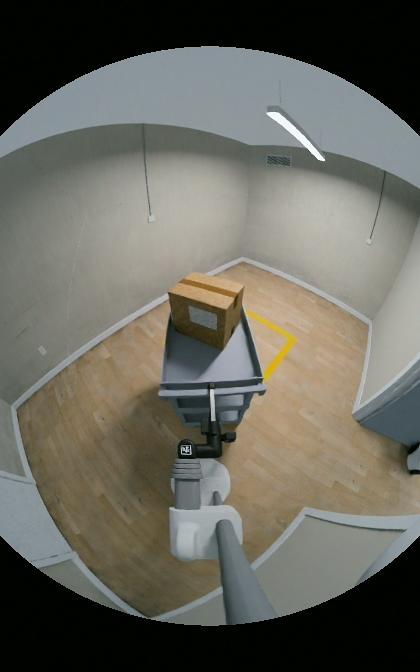

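move --blocking false --r2 '{"base": {"strafe_m": 0.12}, "pace": "slow"}' --cameras '[]'

wait --seconds 5 --cameras '[]'

move --blocking false --r2 '{"base": {"rotate_rad": -0.27}, "pace": "slow"}' --cameras '[]'

wait --seconds 5 --cameras '[]'

move --blocking false --r2 '{"base": {"strafe_m": 0.28}, "pace": "slow"}' --cameras '[]'

wait --seconds 5 --cameras '["r2_head_camera", "r2_head_right_camera", "r2_head_left_camera"]'

Scene clock: 991.60 s.
move: r2 moving
r1: as last shown
r1.lidar_m: 4.60 2.48 1.90 1.84 0.31 0.25 0.42 1.55 1.79 2.88 3.05 4.39
r1.motor_effort: lift_m=+20(20) arm_m=+5(5) wheel_0=-5(5) wheel_1=+6(6) wheel_2=+0(0)
r1.servo_current: wrist_yaw_rad=65(65) wrist_pitch_rad=39(46) wrist_roll_rad=46(65) gripper_m=39(46)
r1.contact_limits: strafe_m 0.4
r1.wrist_depth_mm: 136 138 - 324 - - - / 113 139 - 325 - - - / 117 139 264 330 - - - / 137 162 - 290 - - - / 1921 - - 338 - - - / 1205 1205 193 345 187 1138 1098 / 842 759 750 143 741 768 809
r2.base_odometry: x=-1.972 y=-5.123 heading=-2.901
r2.turned_by_wheels: +0.000
r2.turned_by_imu: +0.001
r2.base_tilt: forward=-0.7 right=+0.1
r2.lidar_m: 0.39 0.40 1.98 1.76 1.53 1.53 0.98 0.84 0.84 1.58 1.76 0.41
r2.base_status: strafe_m moving
r2.joint_positions: lift_m=+0.686 arm_m=+0.000 wrist_yaw_rad=-0.006 wrist_pitch_rad=+0.004 wrist_roll_rad=+1.569 gripper_m=-0.019
r2.joint_status: not commanded
r2.measured_speeds: translate_m=+0.000 strafe_m=+0.056 rotate_rad=-0.001 lift_m=+0.000 arm_m=+0.000 wrist_yaw_rad=+0.000 wrist_pitch_rad=+0.000 wrist_roll_rad=+0.000
r2.motor_effort: lift_m=+21(21) arm_m=+4(4) wheel_0=-8(11) wheel_1=+8(9) wheel_2=+1(1)
r2.servo_current: wrist_yaw_rad=52(65) wrist_pitch_rad=46(52) wrist_roll_rad=46(52) gripper_m=72(72)
r2.hand_pose: x=+0.4588 y=-0.0891 z=+0.8627 quat_wxyz=(+0.708, +0.706, -0.001, -0.003) (m; r2's base frame)
r2.wrist_depth_mm: - - - 172 233 1661 1138 / - - - 172 232 1537 - / - - 554 172 233 831 - / - 477 466 232 232 831 - / - - 508 172 231 831 - / - - 186 172 180 - - / - - - - - 1537 -
pictures: none
No camera images: "cameras" was empty.

Scene clock: 993.43 s.
earlier move: r2 done
r1.base_odometry: x=-1.895 y=+1.527 heading=+2.964
r1.turned_by_wheels: +0.000
r1.turned_by_imu: +0.000
r1.base_tilt: forward=-1.6 right=+1.3
r1.lidar_m: 4.62 2.49 1.87 1.84 0.28 0.25 0.43 1.55 1.80 2.88 3.05 4.35
r1.base_status: not commanded
r1.joint_positions: lift_m=+0.127 arm_m=+0.000 wrist_yaw_rad=+3.092 wrist_pitch_rad=+0.002 wrist_roll_rad=+0.000 gripper_m=+0.056
r1.joint_status: not commanded
r1.measured_speeds: all 0
r1.motor_effort: lift_m=+20(20) arm_m=+4(5) wheel_0=-4(5) wheel_1=+6(6) wheel_2=+0(0)
r1.servo_current: wrist_yaw_rad=46(78) wrist_pitch_rad=39(52) wrist_roll_rad=33(65) gripper_m=39(46)
r1.contact_limits: strafe_m 0.4
r1.hand_pose: x=-0.1129 y=+0.1016 z=+0.3046 quat_wxyz=(+0.025, -0.001, +0.000, +1.000) (m; r1's base frame)
r1.wrist_depth_mm: 136 138 - 322 - - - / 113 139 - 329 - - - / 117 139 264 330 - - - / 137 161 - 289 - - - / 1983 - - 338 - - - / 1182 1205 193 343 187 1160 1098 / 842 750 750 143 741 768 809
r2.base_odometry: x=-1.947 y=-5.225 heading=-2.901
r2.turned_by_wheels: +0.000
r2.turned_by_imu: +0.000
r2.base_tilt: forward=-0.7 right=+0.1
r2.lidar_m: 0.39 0.44 1.91 1.63 1.43 1.45 1.08 0.91 0.91 1.70 1.88 0.43
r2.base_status: done
r2.joint_positions: lift_m=+0.686 arm_m=+0.000 wrist_yaw_rad=-0.006 wrist_pitch_rad=+0.004 wrist_roll_rad=+1.569 gripper_m=-0.019
r2.joint_status: not commanded
r2.measured_speeds: all 0
r2.motor_effort: lift_m=+21(21) arm_m=+4(4) wheel_0=-4(12) wheel_1=+4(9) wheel_2=+0(2)
r2.servo_current: wrist_yaw_rad=52(65) wrist_pitch_rad=46(52) wrist_roll_rad=39(65) gripper_m=65(72)
r2.hand_pose: x=+0.4588 y=-0.0891 z=+0.8627 quat_wxyz=(+0.708, +0.706, -0.001, -0.003) (m; r2's base frame)
r2.wrist_depth_mm: - - - 154 211 1576 - / - - 585 158 216 750 - / - 496 452 161 220 820 - / - - 480 164 225 831 - / - - 549 168 230 - - / - - 186 172 181 - - / - - - - - 1499 480
wait: 1.83 of 5 s (r2 has come to rest)
pictures: none
No camera images: "cameras" was empty.

Scene clock: 993.93 s.
move: r2 moving
r1: as last shown
r1.lidar_m: 4.61 2.49 1.90 1.82 0.31 0.25 0.41 1.55 1.80 2.88 3.07 4.37
r1.motor_effort: lift_m=+20(20) arm_m=+5(5) wheel_0=-5(5) wheel_1=+6(6) wheel_2=+0(0)
r1.servo_current: wrist_yaw_rad=65(65) wrist_pitch_rad=46(52) wrist_roll_rad=52(59) gripper_m=39(46)
r1.contact_limits: strafe_m 0.4
r1.wrist_depth_mm: 137 139 - 324 - - - / 113 139 - 327 - - - / 117 139 265 332 - - - / 137 161 - 286 - - - / 1863 - - 338 - - - / 1160 1205 194 342 187 1138 1118 / 866 750 750 143 732 768 820
r2.base_odometry: x=-1.947 y=-5.225 heading=-3.025
r2.turned_by_wheels: -0.124
r2.turned_by_imu: -0.120
r2.base_tilt: forward=-0.7 right=+0.1
r2.lidar_m: 0.39 0.38 1.89 1.83 1.45 1.43 1.13 0.92 0.90 0.99 1.69 0.44
r2.base_status: rotate_rad moving
r2.joint_positions: lift_m=+0.686 arm_m=+0.000 wrist_yaw_rad=+0.006 wrist_pitch_rad=+0.004 wrist_roll_rad=+1.569 gripper_m=-0.019
r2.joint_status: not commanded
r2.measured_speeds: translate_m=+0.000 strafe_m=-0.001 rotate_rad=-0.488 lift_m=+0.000 arm_m=+0.000 wrist_yaw_rad=+0.000 wrist_pitch_rad=+0.000 wrist_roll_rad=+0.000
r2.motor_effort: lift_m=+21(21) arm_m=+4(4) wheel_0=+9(14) wheel_1=+7(9) wheel_2=+14(15)
r2.servo_current: wrist_yaw_rad=59(59) wrist_pitch_rad=46(46) wrist_roll_rad=39(52) gripper_m=65(72)
r2.hand_pose: x=+0.4598 y=-0.0857 z=+0.8627 quat_wxyz=(+0.708, +0.706, +0.004, +0.001) (m; r2's base frame)
r2.wrist_depth_mm: - - - 169 229 1661 1229 / - - - 170 230 1661 - / - - 535 171 232 820 - / - 484 462 231 232 831 - / - - 512 172 234 831 - / - - 188 173 180 - - / - - - - - 1576 -
pictures: none
No camera images: "cameras" was empty.

Scene clock: 994.77 s.
earlier move: r2 done
r1.base_odometry: x=-1.895 y=+1.527 heading=+2.964
r1.turned_by_wheels: +0.000
r1.turned_by_imu: +0.000
r1.base_tilt: forward=-1.6 right=+1.3
r1.lidar_m: 4.61 2.50 1.89 1.85 0.29 0.25 0.41 1.57 1.80 2.89 3.06 4.37
r1.base_status: not commanded
r1.joint_positions: lift_m=+0.127 arm_m=+0.000 wrist_yaw_rad=+3.092 wrist_pitch_rad=+0.002 wrist_roll_rad=+0.000 gripper_m=+0.056
r1.joint_status: not commanded
r1.measured_speeds: all 0
r1.motor_effort: lift_m=+20(20) arm_m=+4(5) wheel_0=-5(5) wheel_1=+5(6) wheel_2=+0(0)
r1.servo_current: wrist_yaw_rad=39(65) wrist_pitch_rad=39(52) wrist_roll_rad=39(59) gripper_m=39(46)
r1.contact_limits: strafe_m 0.4
r1.hand_pose: x=-0.1129 y=+0.1016 z=+0.3046 quat_wxyz=(+0.025, -0.001, +0.000, +1.000) (m; r1's base frame)
r1.wrist_depth_mm: 136 138 - 325 - - - / 113 139 - 327 - - - / 117 139 264 330 - - - / 137 161 - 289 - - - / 1921 - - 338 - - - / 1182 1205 194 343 187 1138 1118 / 854 750 750 143 741 778 809
r2.base_odometry: x=-1.947 y=-5.225 heading=+3.114
r2.turned_by_wheels: -0.144
r2.turned_by_imu: -0.140
r2.base_tilt: forward=-0.7 right=+0.1
r2.lidar_m: 0.36 0.35 1.88 1.94 1.49 1.44 1.35 0.97 0.90 0.94 1.69 0.45
r2.base_status: done
r2.joint_positions: lift_m=+0.686 arm_m=+0.000 wrist_yaw_rad=+0.006 wrist_pitch_rad=+0.004 wrist_roll_rad=+1.569 gripper_m=-0.019
r2.joint_status: not commanded
r2.measured_speeds: all 0
r2.motor_effort: lift_m=+21(21) arm_m=+3(4) wheel_0=+8(14) wheel_1=+5(9) wheel_2=+7(15)
r2.servo_current: wrist_yaw_rad=59(65) wrist_pitch_rad=39(52) wrist_roll_rad=39(59) gripper_m=65(72)
r2.hand_pose: x=+0.4598 y=-0.0857 z=+0.8627 quat_wxyz=(+0.708, +0.706, +0.004, +0.001) (m; r2's base frame)
r2.wrist_depth_mm: - - - 270 285 297 296 / - - - 265 272 1618 1160 / - - - 197 257 1756 - / - - 627 187 248 820 - / - 480 469 181 239 831 - / - - 188 173 180 - - / - - 512 - 223 - -
wait: 0.83 of 5 s (r2 has come to rest)
pictures: none
No camera images: "cameras" was empty.

Scene clock: 995.27 s.
move: r2 moving
r1: as last shown
r1.lidar_m: 4.62 2.51 1.89 1.84 0.33 0.25 0.41 1.54 1.79 2.90 3.07 4.38
r1.motor_effort: lift_m=+20(20) arm_m=+5(5) wheel_0=-5(6) wheel_1=+6(6) wheel_2=+0(0)
r1.servo_current: wrist_yaw_rad=52(59) wrist_pitch_rad=39(46) wrist_roll_rad=59(59) gripper_m=46(46)
r1.contact_limits: strafe_m 0.4
r1.wrist_depth_mm: 136 138 - 325 - - - / 113 139 - 329 - - - / 117 139 265 332 - - - / 137 161 - 289 - - - / 1983 - - 338 - - - / 1182 1160 194 343 188 1138 1138 / 854 750 759 143 741 778 820
r2.base_odometry: x=-1.947 y=-5.240 heading=+3.114
r2.turned_by_wheels: +0.000
r2.turned_by_imu: +0.000
r2.base_tilt: forward=-0.7 right=+0.1
r2.lidar_m: 0.33 0.34 1.84 1.95 1.47 1.42 1.32 0.96 0.92 0.97 1.69 0.46
r2.base_status: strafe_m moving
r2.joint_positions: lift_m=+0.686 arm_m=+0.000 wrist_yaw_rad=+0.001 wrist_pitch_rad=+0.004 wrist_roll_rad=+1.569 gripper_m=-0.019
r2.joint_status: not commanded
r2.measured_speeds: translate_m=+0.000 strafe_m=+0.055 rotate_rad=+0.000 lift_m=+0.000 arm_m=+0.000 wrist_yaw_rad=-0.030 wrist_pitch_rad=+0.000 wrist_roll_rad=+0.000
r2.motor_effort: lift_m=+21(21) arm_m=+4(4) wheel_0=-5(9) wheel_1=+5(10) wheel_2=+0(5)
r2.servo_current: wrist_yaw_rad=39(59) wrist_pitch_rad=46(46) wrist_roll_rad=39(52) gripper_m=72(72)
r2.hand_pose: x=+0.4594 y=-0.0872 z=+0.8627 quat_wxyz=(+0.708, +0.706, +0.002, -0.001) (m; r2's base frame)
r2.wrist_depth_mm: - - - 273 291 300 298 / - - - 267 274 1661 1182 / - - - 198 260 1756 - / - - 654 188 248 809 - / - - 473 181 238 831 - / - - 188 173 180 - - / - - 504 - 221 - -
pictures: none
No camera images: "cameras" was empty.

Scene clock: 998.70 s.
earlier move: r2 done
r1.base_odometry: x=-1.895 y=+1.527 heading=+2.964
r1.turned_by_wheels: +0.000
r1.turned_by_imu: +0.000
r1.base_tilt: forward=-1.6 right=+1.3
r1.lidar_m: 4.61 2.49 1.89 1.83 0.29 0.25 0.42 1.55 1.81 2.89 3.06 4.38
r1.base_status: not commanded
r1.joint_positions: lift_m=+0.127 arm_m=+0.000 wrist_yaw_rad=+3.092 wrist_pitch_rad=+0.002 wrist_roll_rad=+0.000 gripper_m=+0.056
r1.joint_status: not commanded
r1.measured_speeds: all 0
r1.motor_effort: lift_m=+20(20) arm_m=+4(5) wheel_0=-5(6) wheel_1=+6(6) wheel_2=+0(0)
r1.servo_current: wrist_yaw_rad=65(65) wrist_pitch_rad=39(52) wrist_roll_rad=52(65) gripper_m=46(52)
r1.contact_limits: strafe_m 0.4
r1.hand_pose: x=-0.1129 y=+0.1016 z=+0.3046 quat_wxyz=(+0.025, -0.001, +0.000, +1.000) (m; r1's base frame)
r1.wrist_depth_mm: 136 138 - 322 - - - / 113 138 - 329 - - - / 117 139 263 330 - - - / 137 161 - 290 - - - / 1921 - - 338 - - - / 1182 1182 194 343 187 1160 1118 / 866 750 741 143 741 768 798
r2.base_odometry: x=-1.955 y=-5.505 heading=+3.114
r2.turned_by_wheels: +0.000
r2.turned_by_imu: +0.000
r2.base_tilt: forward=-0.7 right=+0.0
r2.lidar_m: 0.39 0.44 1.65 1.69 1.33 1.29 1.36 1.20 1.15 1.20 1.94 0.42
r2.base_status: done
r2.joint_positions: lift_m=+0.686 arm_m=+0.000 wrist_yaw_rad=-0.005 wrist_pitch_rad=+0.004 wrist_roll_rad=+1.569 gripper_m=-0.019
r2.joint_status: not commanded
r2.measured_speeds: all 0
r2.motor_effort: lift_m=+21(21) arm_m=+4(4) wheel_0=-5(15) wheel_1=+3(10) wheel_2=-1(5)
r2.servo_current: wrist_yaw_rad=46(65) wrist_pitch_rad=39(52) wrist_roll_rad=52(59) gripper_m=78(78)
r2.hand_pose: x=+0.4588 y=-0.0889 z=+0.8627 quat_wxyz=(+0.708, +0.706, +0.000, -0.003) (m; r2's base frame)
r2.wrist_depth_mm: - - - 160 218 1618 1138 / - - - 163 222 809 - / - - 484 165 225 809 - / - 496 469 226 228 820 - / - - 530 170 232 842 - / - - 187 172 180 - - / - - - - - 1576 504
wait: 3.43 of 5 s (r2 has come to rest)
pictures: r2_head_camera, r2_head_left_camera, r2_head_right_camera
Images, in order (width x height): r2_head_camera 420x560, r2_head_left_camera 420x672, r2_head_right_camera 420x672.

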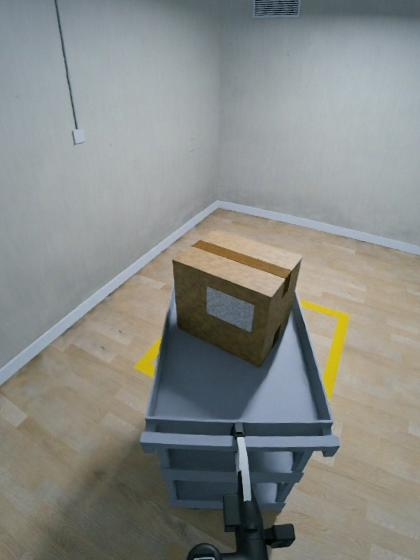

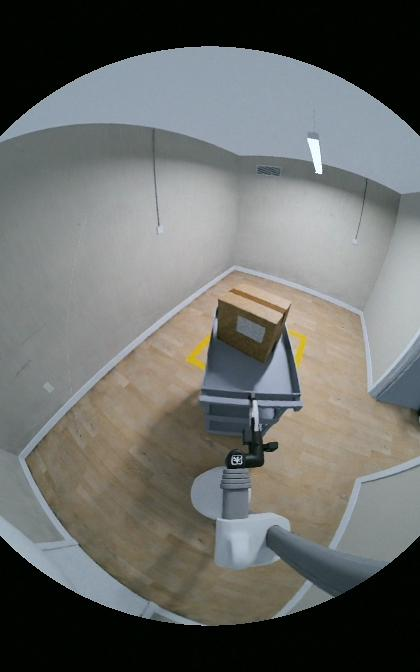

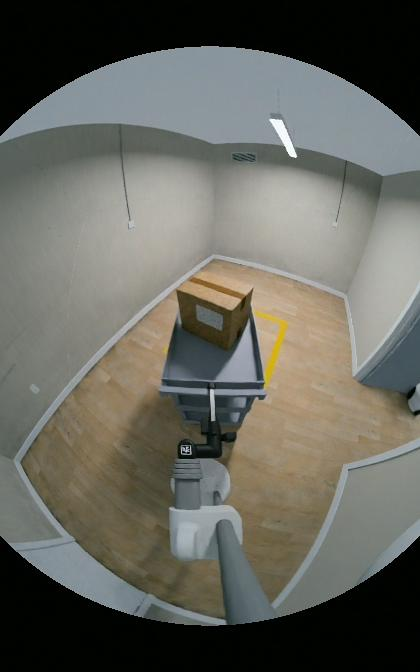

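move --blocking false --r2 '{"base": {"rotate_rad": -0.22}, "pace": "slow"}' --cameras '[]'

wait --seconds 5 --cameras '[]'

move --blocking false --r2 '{"base": {"strafe_m": 0.28}, "pace": "slow"}' --cameras '[]'

wait --seconds 5 --cameras '[]'

move --blocking false --r2 '{"base": {"rotate_rad": -0.2}, "pace": "slow"}' --cameras '[]'

wait --seconds 5 --cameras '["r2_head_camera", "r2_head_right_camera", "r2_head_left_camera"]'

Scene clock: 1018.67 s.
move: r2 moving
r1: as last shown
r1.lidar_m: 4.61 2.46 1.90 1.81 0.31 0.25 0.41 1.55 1.81 2.89 3.06 4.34
r1.motor_effort: lift_m=+20(20) arm_m=+4(5) wheel_0=-5(5) wheel_1=+6(6) wheel_2=+0(0)
r1.servo_current: wrist_yaw_rad=39(59) wrist_pitch_rad=39(46) wrist_roll_rad=52(65) gripper_m=46(46)
r1.contact_limits: strafe_m 0.4
r1.wrist_depth_mm: 136 138 - 324 - - - / 113 139 - 329 - - - / 116 139 266 330 - - - / 137 162 - 286 - - - / 1921 - - 338 - - - / 1182 1182 194 342 188 1182 1138 / 842 759 750 143 741 788 820
r2.base_odometry: x=-1.955 y=-5.505 heading=+2.991
r2.turned_by_wheels: -0.123
r2.turned_by_imu: -0.119
r2.base_tilt: forward=-0.7 right=+0.1
r2.lidar_m: 0.38 0.39 1.64 1.67 1.40 1.29 1.32 1.25 1.14 1.15 1.93 0.42
r2.base_status: rotate_rad moving
r2.joint_positions: lift_m=+0.686 arm_m=+0.000 wrist_yaw_rad=+0.006 wrist_pitch_rad=+0.004 wrist_roll_rad=+1.569 gripper_m=-0.019
r2.joint_status: not commanded
r2.measured_speeds: translate_m=+0.001 strafe_m=+0.000 rotate_rad=-0.463 lift_m=+0.000 arm_m=+0.000 wrist_yaw_rad=+0.000 wrist_pitch_rad=+0.000 wrist_roll_rad=+0.000
r2.motor_effort: lift_m=+21(21) arm_m=+3(4) wheel_0=+9(13) wheel_1=+6(10) wheel_2=+15(15)
r2.servo_current: wrist_yaw_rad=52(59) wrist_pitch_rad=39(46) wrist_roll_rad=39(59) gripper_m=65(72)
r2.hand_pose: x=+0.4598 y=-0.0856 z=+0.8627 quat_wxyz=(+0.708, +0.706, +0.004, +0.001) (m; r2's base frame)
r2.wrist_depth_mm: - - - 178 239 1661 1160 / - - - 177 238 1661 - / - - 603 176 236 820 - / - 500 462 235 236 842 - / - - 500 175 235 842 - / - - 186 174 181 - - / - 142 - - - 1576 -
pictures: none
No camera images: "cameras" was empty.

Scene clock: 1019.40 s.
earlier move: r2 done
r1.base_odometry: x=-1.895 y=+1.527 heading=+2.964
r1.turned_by_wheels: +0.000
r1.turned_by_imu: +0.000
r1.base_tilt: forward=-1.6 right=+1.3
r1.lidar_m: 4.61 2.50 1.89 1.84 0.31 0.25 0.40 1.56 1.78 2.87 3.07 4.38
r1.base_status: not commanded
r1.joint_positions: lift_m=+0.127 arm_m=+0.000 wrist_yaw_rad=+3.092 wrist_pitch_rad=+0.002 wrist_roll_rad=+0.000 gripper_m=+0.056
r1.joint_status: not commanded
r1.measured_speeds: all 0
r1.motor_effort: lift_m=+20(20) arm_m=+4(5) wheel_0=-5(5) wheel_1=+6(6) wheel_2=+0(0)
r1.servo_current: wrist_yaw_rad=52(72) wrist_pitch_rad=46(46) wrist_roll_rad=59(65) gripper_m=39(46)
r1.contact_limits: strafe_m 0.4
r1.hand_pose: x=-0.1129 y=+0.1016 z=+0.3046 quat_wxyz=(+0.025, -0.001, +0.000, +1.000) (m; r1's base frame)
r1.wrist_depth_mm: 136 138 - 322 - - - / 113 139 - 327 - - - / 117 139 264 329 - - - / 137 161 - 287 - - - / 1983 - - 338 - - - / 1182 1229 194 343 187 1160 1138 / 842 759 750 143 741 778 809
r2.base_odometry: x=-1.955 y=-5.505 heading=+2.896
r2.turned_by_wheels: -0.095
r2.turned_by_imu: -0.092
r2.base_tilt: forward=-0.7 right=+0.1
r2.lidar_m: 0.36 0.35 1.64 1.64 1.52 1.29 1.30 1.33 1.15 1.16 1.95 0.45
r2.base_status: done
r2.joint_positions: lift_m=+0.686 arm_m=+0.000 wrist_yaw_rad=+0.005 wrist_pitch_rad=+0.004 wrist_roll_rad=+1.569 gripper_m=-0.019
r2.joint_status: not commanded
r2.measured_speeds: all 0
r2.motor_effort: lift_m=+21(21) arm_m=-3(4) wheel_0=+7(13) wheel_1=+5(10) wheel_2=+10(15)
r2.servo_current: wrist_yaw_rad=59(59) wrist_pitch_rad=46(46) wrist_roll_rad=39(59) gripper_m=65(72)
r2.hand_pose: x=+0.4597 y=-0.0859 z=+0.8627 quat_wxyz=(+0.708, +0.706, +0.003, +0.000) (m; r2's base frame)
r2.wrist_depth_mm: - - - 268 276 286 285 / - - - 258 264 1661 1160 / - - - 193 254 1661 - / - - 574 185 245 820 - / - 480 473 180 238 831 - / - - 187 174 181 - - / - - 525 - 224 - -
wait: 0.73 of 5 s (r2 has come to rest)
pictures: none
No camera images: "cameras" was empty.

Scene clock: 1019.90 s.
move: r2 moving
r1: as last shown
r1.lidar_m: 4.61 2.51 1.88 1.84 0.32 0.25 0.38 1.56 1.79 2.88 3.07 4.36
r1.motor_effort: lift_m=+20(20) arm_m=+5(5) wheel_0=-5(5) wheel_1=+6(6) wheel_2=+0(0)
r1.servo_current: wrist_yaw_rad=39(65) wrist_pitch_rad=33(46) wrist_roll_rad=52(59) gripper_m=39(46)
r1.contact_limits: strafe_m 0.4
r1.wrist_depth_mm: 136 138 - 322 - - - / 113 139 - 327 - - - / 117 139 264 330 - - - / 137 161 - 290 - - - / 1983 - - 338 - - - / 1205 1205 193 342 187 1138 1118 / 842 750 750 143 750 768 820
r2.base_odometry: x=-1.958 y=-5.519 heading=+2.896
r2.turned_by_wheels: +0.000
r2.turned_by_imu: +0.000
r2.base_tilt: forward=-0.7 right=+0.1
r2.lidar_m: 0.37 0.37 1.64 1.65 1.51 1.30 1.28 1.31 1.17 1.17 1.94 0.46
r2.base_status: strafe_m moving
r2.joint_positions: lift_m=+0.686 arm_m=+0.000 wrist_yaw_rad=+0.002 wrist_pitch_rad=+0.004 wrist_roll_rad=+1.569 gripper_m=-0.019
r2.joint_status: not commanded
r2.measured_speeds: translate_m=+0.000 strafe_m=+0.056 rotate_rad=-0.001 lift_m=+0.000 arm_m=+0.000 wrist_yaw_rad=-0.023 wrist_pitch_rad=+0.000 wrist_roll_rad=+0.000
r2.motor_effort: lift_m=+21(21) arm_m=-4(4) wheel_0=-9(9) wheel_1=+9(9) wheel_2=+0(8)
r2.servo_current: wrist_yaw_rad=46(65) wrist_pitch_rad=46(46) wrist_roll_rad=59(59) gripper_m=72(72)
r2.hand_pose: x=+0.4595 y=-0.0868 z=+0.8627 quat_wxyz=(+0.708, +0.706, +0.002, -0.001) (m; r2's base frame)
r2.wrist_depth_mm: - - - 271 279 287 289 / - - - 202 268 1661 1138 / - - - 193 256 1661 - / - - 591 186 246 831 - / - 477 469 180 239 831 - / - - 186 173 180 - - / - - 521 - 224 - -
pictures: none
No camera images: "cameras" was empty.

Scene clock: 1023.33 s.
earlier move: r2 done
r1.base_odometry: x=-1.895 y=+1.527 heading=+2.964
r1.turned_by_wheels: +0.000
r1.turned_by_imu: +0.000
r1.base_tilt: forward=-1.6 right=+1.3
r1.lidar_m: 4.60 2.49 1.90 1.83 0.32 0.25 0.42 1.56 1.81 2.88 3.09 4.37
r1.base_status: not commanded
r1.joint_positions: lift_m=+0.127 arm_m=+0.000 wrist_yaw_rad=+3.092 wrist_pitch_rad=+0.002 wrist_roll_rad=+0.000 gripper_m=+0.056
r1.joint_status: not commanded
r1.measured_speeds: all 0
r1.motor_effort: lift_m=+20(20) arm_m=+4(5) wheel_0=-5(6) wheel_1=+6(6) wheel_2=+0(0)
r1.servo_current: wrist_yaw_rad=52(72) wrist_pitch_rad=52(52) wrist_roll_rad=33(65) gripper_m=39(46)
r1.contact_limits: strafe_m 0.4
r1.hand_pose: x=-0.1129 y=+0.1016 z=+0.3046 quat_wxyz=(+0.025, -0.001, +0.000, +1.000) (m; r1's base frame)
r1.wrist_depth_mm: 136 138 - 324 - - - / 113 139 - 327 - - - / 117 140 265 330 - - - / 137 162 - 287 - - - / 1921 - - 338 - - - / 1229 1205 193 342 187 1138 1118 / 854 759 741 143 741 778 820
r2.base_odometry: x=-2.023 y=-5.777 heading=+2.896
r2.turned_by_wheels: +0.000
r2.turned_by_imu: +0.000
r2.base_tilt: forward=-0.7 right=+0.1
r2.lidar_m: 0.40 0.43 1.37 1.38 1.42 1.18 1.23 1.49 1.42 1.41 2.19 0.42
r2.base_status: done
r2.joint_positions: lift_m=+0.686 arm_m=+0.000 wrist_yaw_rad=-0.005 wrist_pitch_rad=+0.004 wrist_roll_rad=+1.569 gripper_m=-0.019
r2.joint_status: not commanded
r2.measured_speeds: all 0
r2.motor_effort: lift_m=+21(21) arm_m=-4(4) wheel_0=-4(14) wheel_1=+5(9) wheel_2=+0(8)
r2.servo_current: wrist_yaw_rad=46(65) wrist_pitch_rad=46(52) wrist_roll_rad=59(59) gripper_m=72(72)
r2.hand_pose: x=+0.4589 y=-0.0887 z=+0.8627 quat_wxyz=(+0.708, +0.706, +0.000, -0.003) (m; r2's base frame)
r2.wrist_depth_mm: - - - 157 213 1618 - / - - 609 159 217 788 - / - - 469 162 222 831 - / - - 477 166 227 831 - / - - 539 170 230 - - / - - 186 172 181 - - / - 142 - - - 1576 492
wait: 3.43 of 5 s (r2 has come to rest)
pictures: none
No camera images: "cameras" was empty.

Scene clock: 1023.83 s.
move: r2 moving
r1: as last shown
r1.lidar_m: 4.60 2.48 1.88 1.85 0.32 0.25 0.43 1.55 1.81 2.88 3.06 4.38
r1.motor_effort: lift_m=+20(20) arm_m=+4(5) wheel_0=-5(5) wheel_1=+6(6) wheel_2=+0(0)
r1.servo_current: wrist_yaw_rad=52(72) wrist_pitch_rad=39(52) wrist_roll_rad=46(59) gripper_m=39(46)
r1.contact_limits: strafe_m 0.4
r1.wrist_depth_mm: 136 138 - 325 - - - / 113 139 - 327 - - - / 117 139 264 330 - - - / 137 161 - 289 - - - / 1983 - - 338 - - - / 1182 1205 193 343 187 1182 1138 / 854 741 759 143 741 778 820
r2.base_odometry: x=-2.023 y=-5.777 heading=+2.774
r2.turned_by_wheels: -0.122
r2.turned_by_imu: -0.118
r2.base_tilt: forward=-0.7 right=+0.1
r2.lidar_m: 0.37 0.41 1.38 1.37 1.49 1.20 1.23 1.38 1.43 1.41 2.19 0.44
r2.base_status: rotate_rad moving
r2.joint_positions: lift_m=+0.686 arm_m=+0.000 wrist_yaw_rad=+0.006 wrist_pitch_rad=+0.004 wrist_roll_rad=+1.569 gripper_m=-0.019
r2.joint_status: not commanded
r2.measured_speeds: translate_m=+0.000 strafe_m=-0.001 rotate_rad=-0.420 lift_m=+0.000 arm_m=+0.000 wrist_yaw_rad=+0.001 wrist_pitch_rad=+0.000 wrist_roll_rad=+0.000
r2.motor_effort: lift_m=+21(21) arm_m=-3(4) wheel_0=+6(11) wheel_1=+5(9) wheel_2=+13(13)
r2.servo_current: wrist_yaw_rad=59(59) wrist_pitch_rad=46(46) wrist_roll_rad=39(52) gripper_m=72(78)
r2.hand_pose: x=+0.4598 y=-0.0857 z=+0.8627 quat_wxyz=(+0.708, +0.706, +0.004, +0.001) (m; r2's base frame)
r2.wrist_depth_mm: - - - 171 231 1661 1138 / - - - 171 231 1537 - / - - 554 172 232 831 - / - 480 466 232 233 831 - / - - 508 172 233 842 - / - - 186 173 181 - - / - - - - - 1576 -
pictures: none
No camera images: "cameras" was empty.

Scene clock: 1024.50 s.
earlier move: r2 done
r1.base_odometry: x=-1.895 y=+1.527 heading=+2.964
r1.turned_by_wheels: +0.000
r1.turned_by_imu: +0.000
r1.base_tilt: forward=-1.6 right=+1.3
r1.lidar_m: 4.62 2.48 1.91 1.84 0.31 0.25 0.42 1.55 1.80 2.88 3.06 4.38
r1.base_status: not commanded
r1.joint_positions: lift_m=+0.127 arm_m=+0.000 wrist_yaw_rad=+3.092 wrist_pitch_rad=+0.002 wrist_roll_rad=+0.000 gripper_m=+0.056
r1.joint_status: not commanded
r1.measured_speeds: all 0
r1.motor_effort: lift_m=+20(20) arm_m=+4(5) wheel_0=-5(5) wheel_1=+6(6) wheel_2=+0(0)
r1.servo_current: wrist_yaw_rad=20(78) wrist_pitch_rad=39(52) wrist_roll_rad=52(59) gripper_m=39(46)
r1.contact_limits: strafe_m 0.4
r1.hand_pose: x=-0.1129 y=+0.1016 z=+0.3046 quat_wxyz=(+0.025, -0.001, +0.000, +1.000) (m; r1's base frame)
r1.wrist_depth_mm: 136 138 - 325 - - - / 113 139 - 327 - - - / 117 139 264 330 - - - / 137 162 - 289 - - - / 1983 - - 340 - - - / 1205 1205 194 343 187 1160 1098 / 842 759 750 143 750 768 809
r2.base_odometry: x=-2.023 y=-5.777 heading=+2.697
r2.turned_by_wheels: -0.077
r2.turned_by_imu: -0.074
r2.base_tilt: forward=-0.7 right=+0.1
r2.lidar_m: 0.36 0.39 1.39 1.36 1.51 1.20 1.19 1.28 1.45 1.40 1.54 0.47
r2.base_status: done
r2.joint_positions: lift_m=+0.686 arm_m=+0.000 wrist_yaw_rad=+0.005 wrist_pitch_rad=+0.004 wrist_roll_rad=+1.569 gripper_m=-0.019
r2.joint_status: not commanded
r2.measured_speeds: all 0
r2.motor_effort: lift_m=+21(21) arm_m=-3(4) wheel_0=+8(11) wheel_1=+4(9) wheel_2=+10(13)
r2.servo_current: wrist_yaw_rad=59(59) wrist_pitch_rad=52(52) wrist_roll_rad=52(59) gripper_m=72(78)
r2.hand_pose: x=+0.4597 y=-0.0860 z=+0.8627 quat_wxyz=(+0.708, +0.706, +0.003, +0.000) (m; r2's base frame)
r2.wrist_depth_mm: - - - 195 260 1336 1060 / - - - 191 252 1661 - / - - - 186 247 842 - / - - 508 182 242 842 - / - - 477 178 236 831 - / - - 187 174 180 - - / - - 549 - - - -
wait: 0.67 of 5 s (r2 has come to rest)
pictures: r2_head_camera, r2_head_left_camera, r2_head_right_camera
Images, in order (width x height): r2_head_camera 420x560, r2_head_left_camera 420x672, r2_head_right_camera 420x672.

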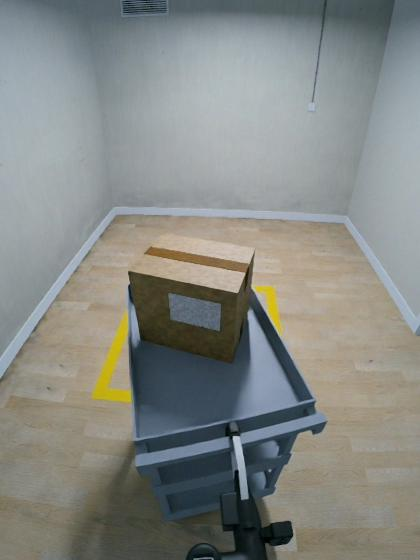

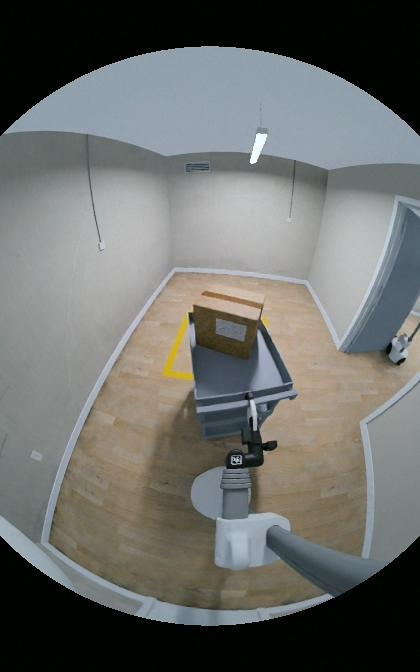

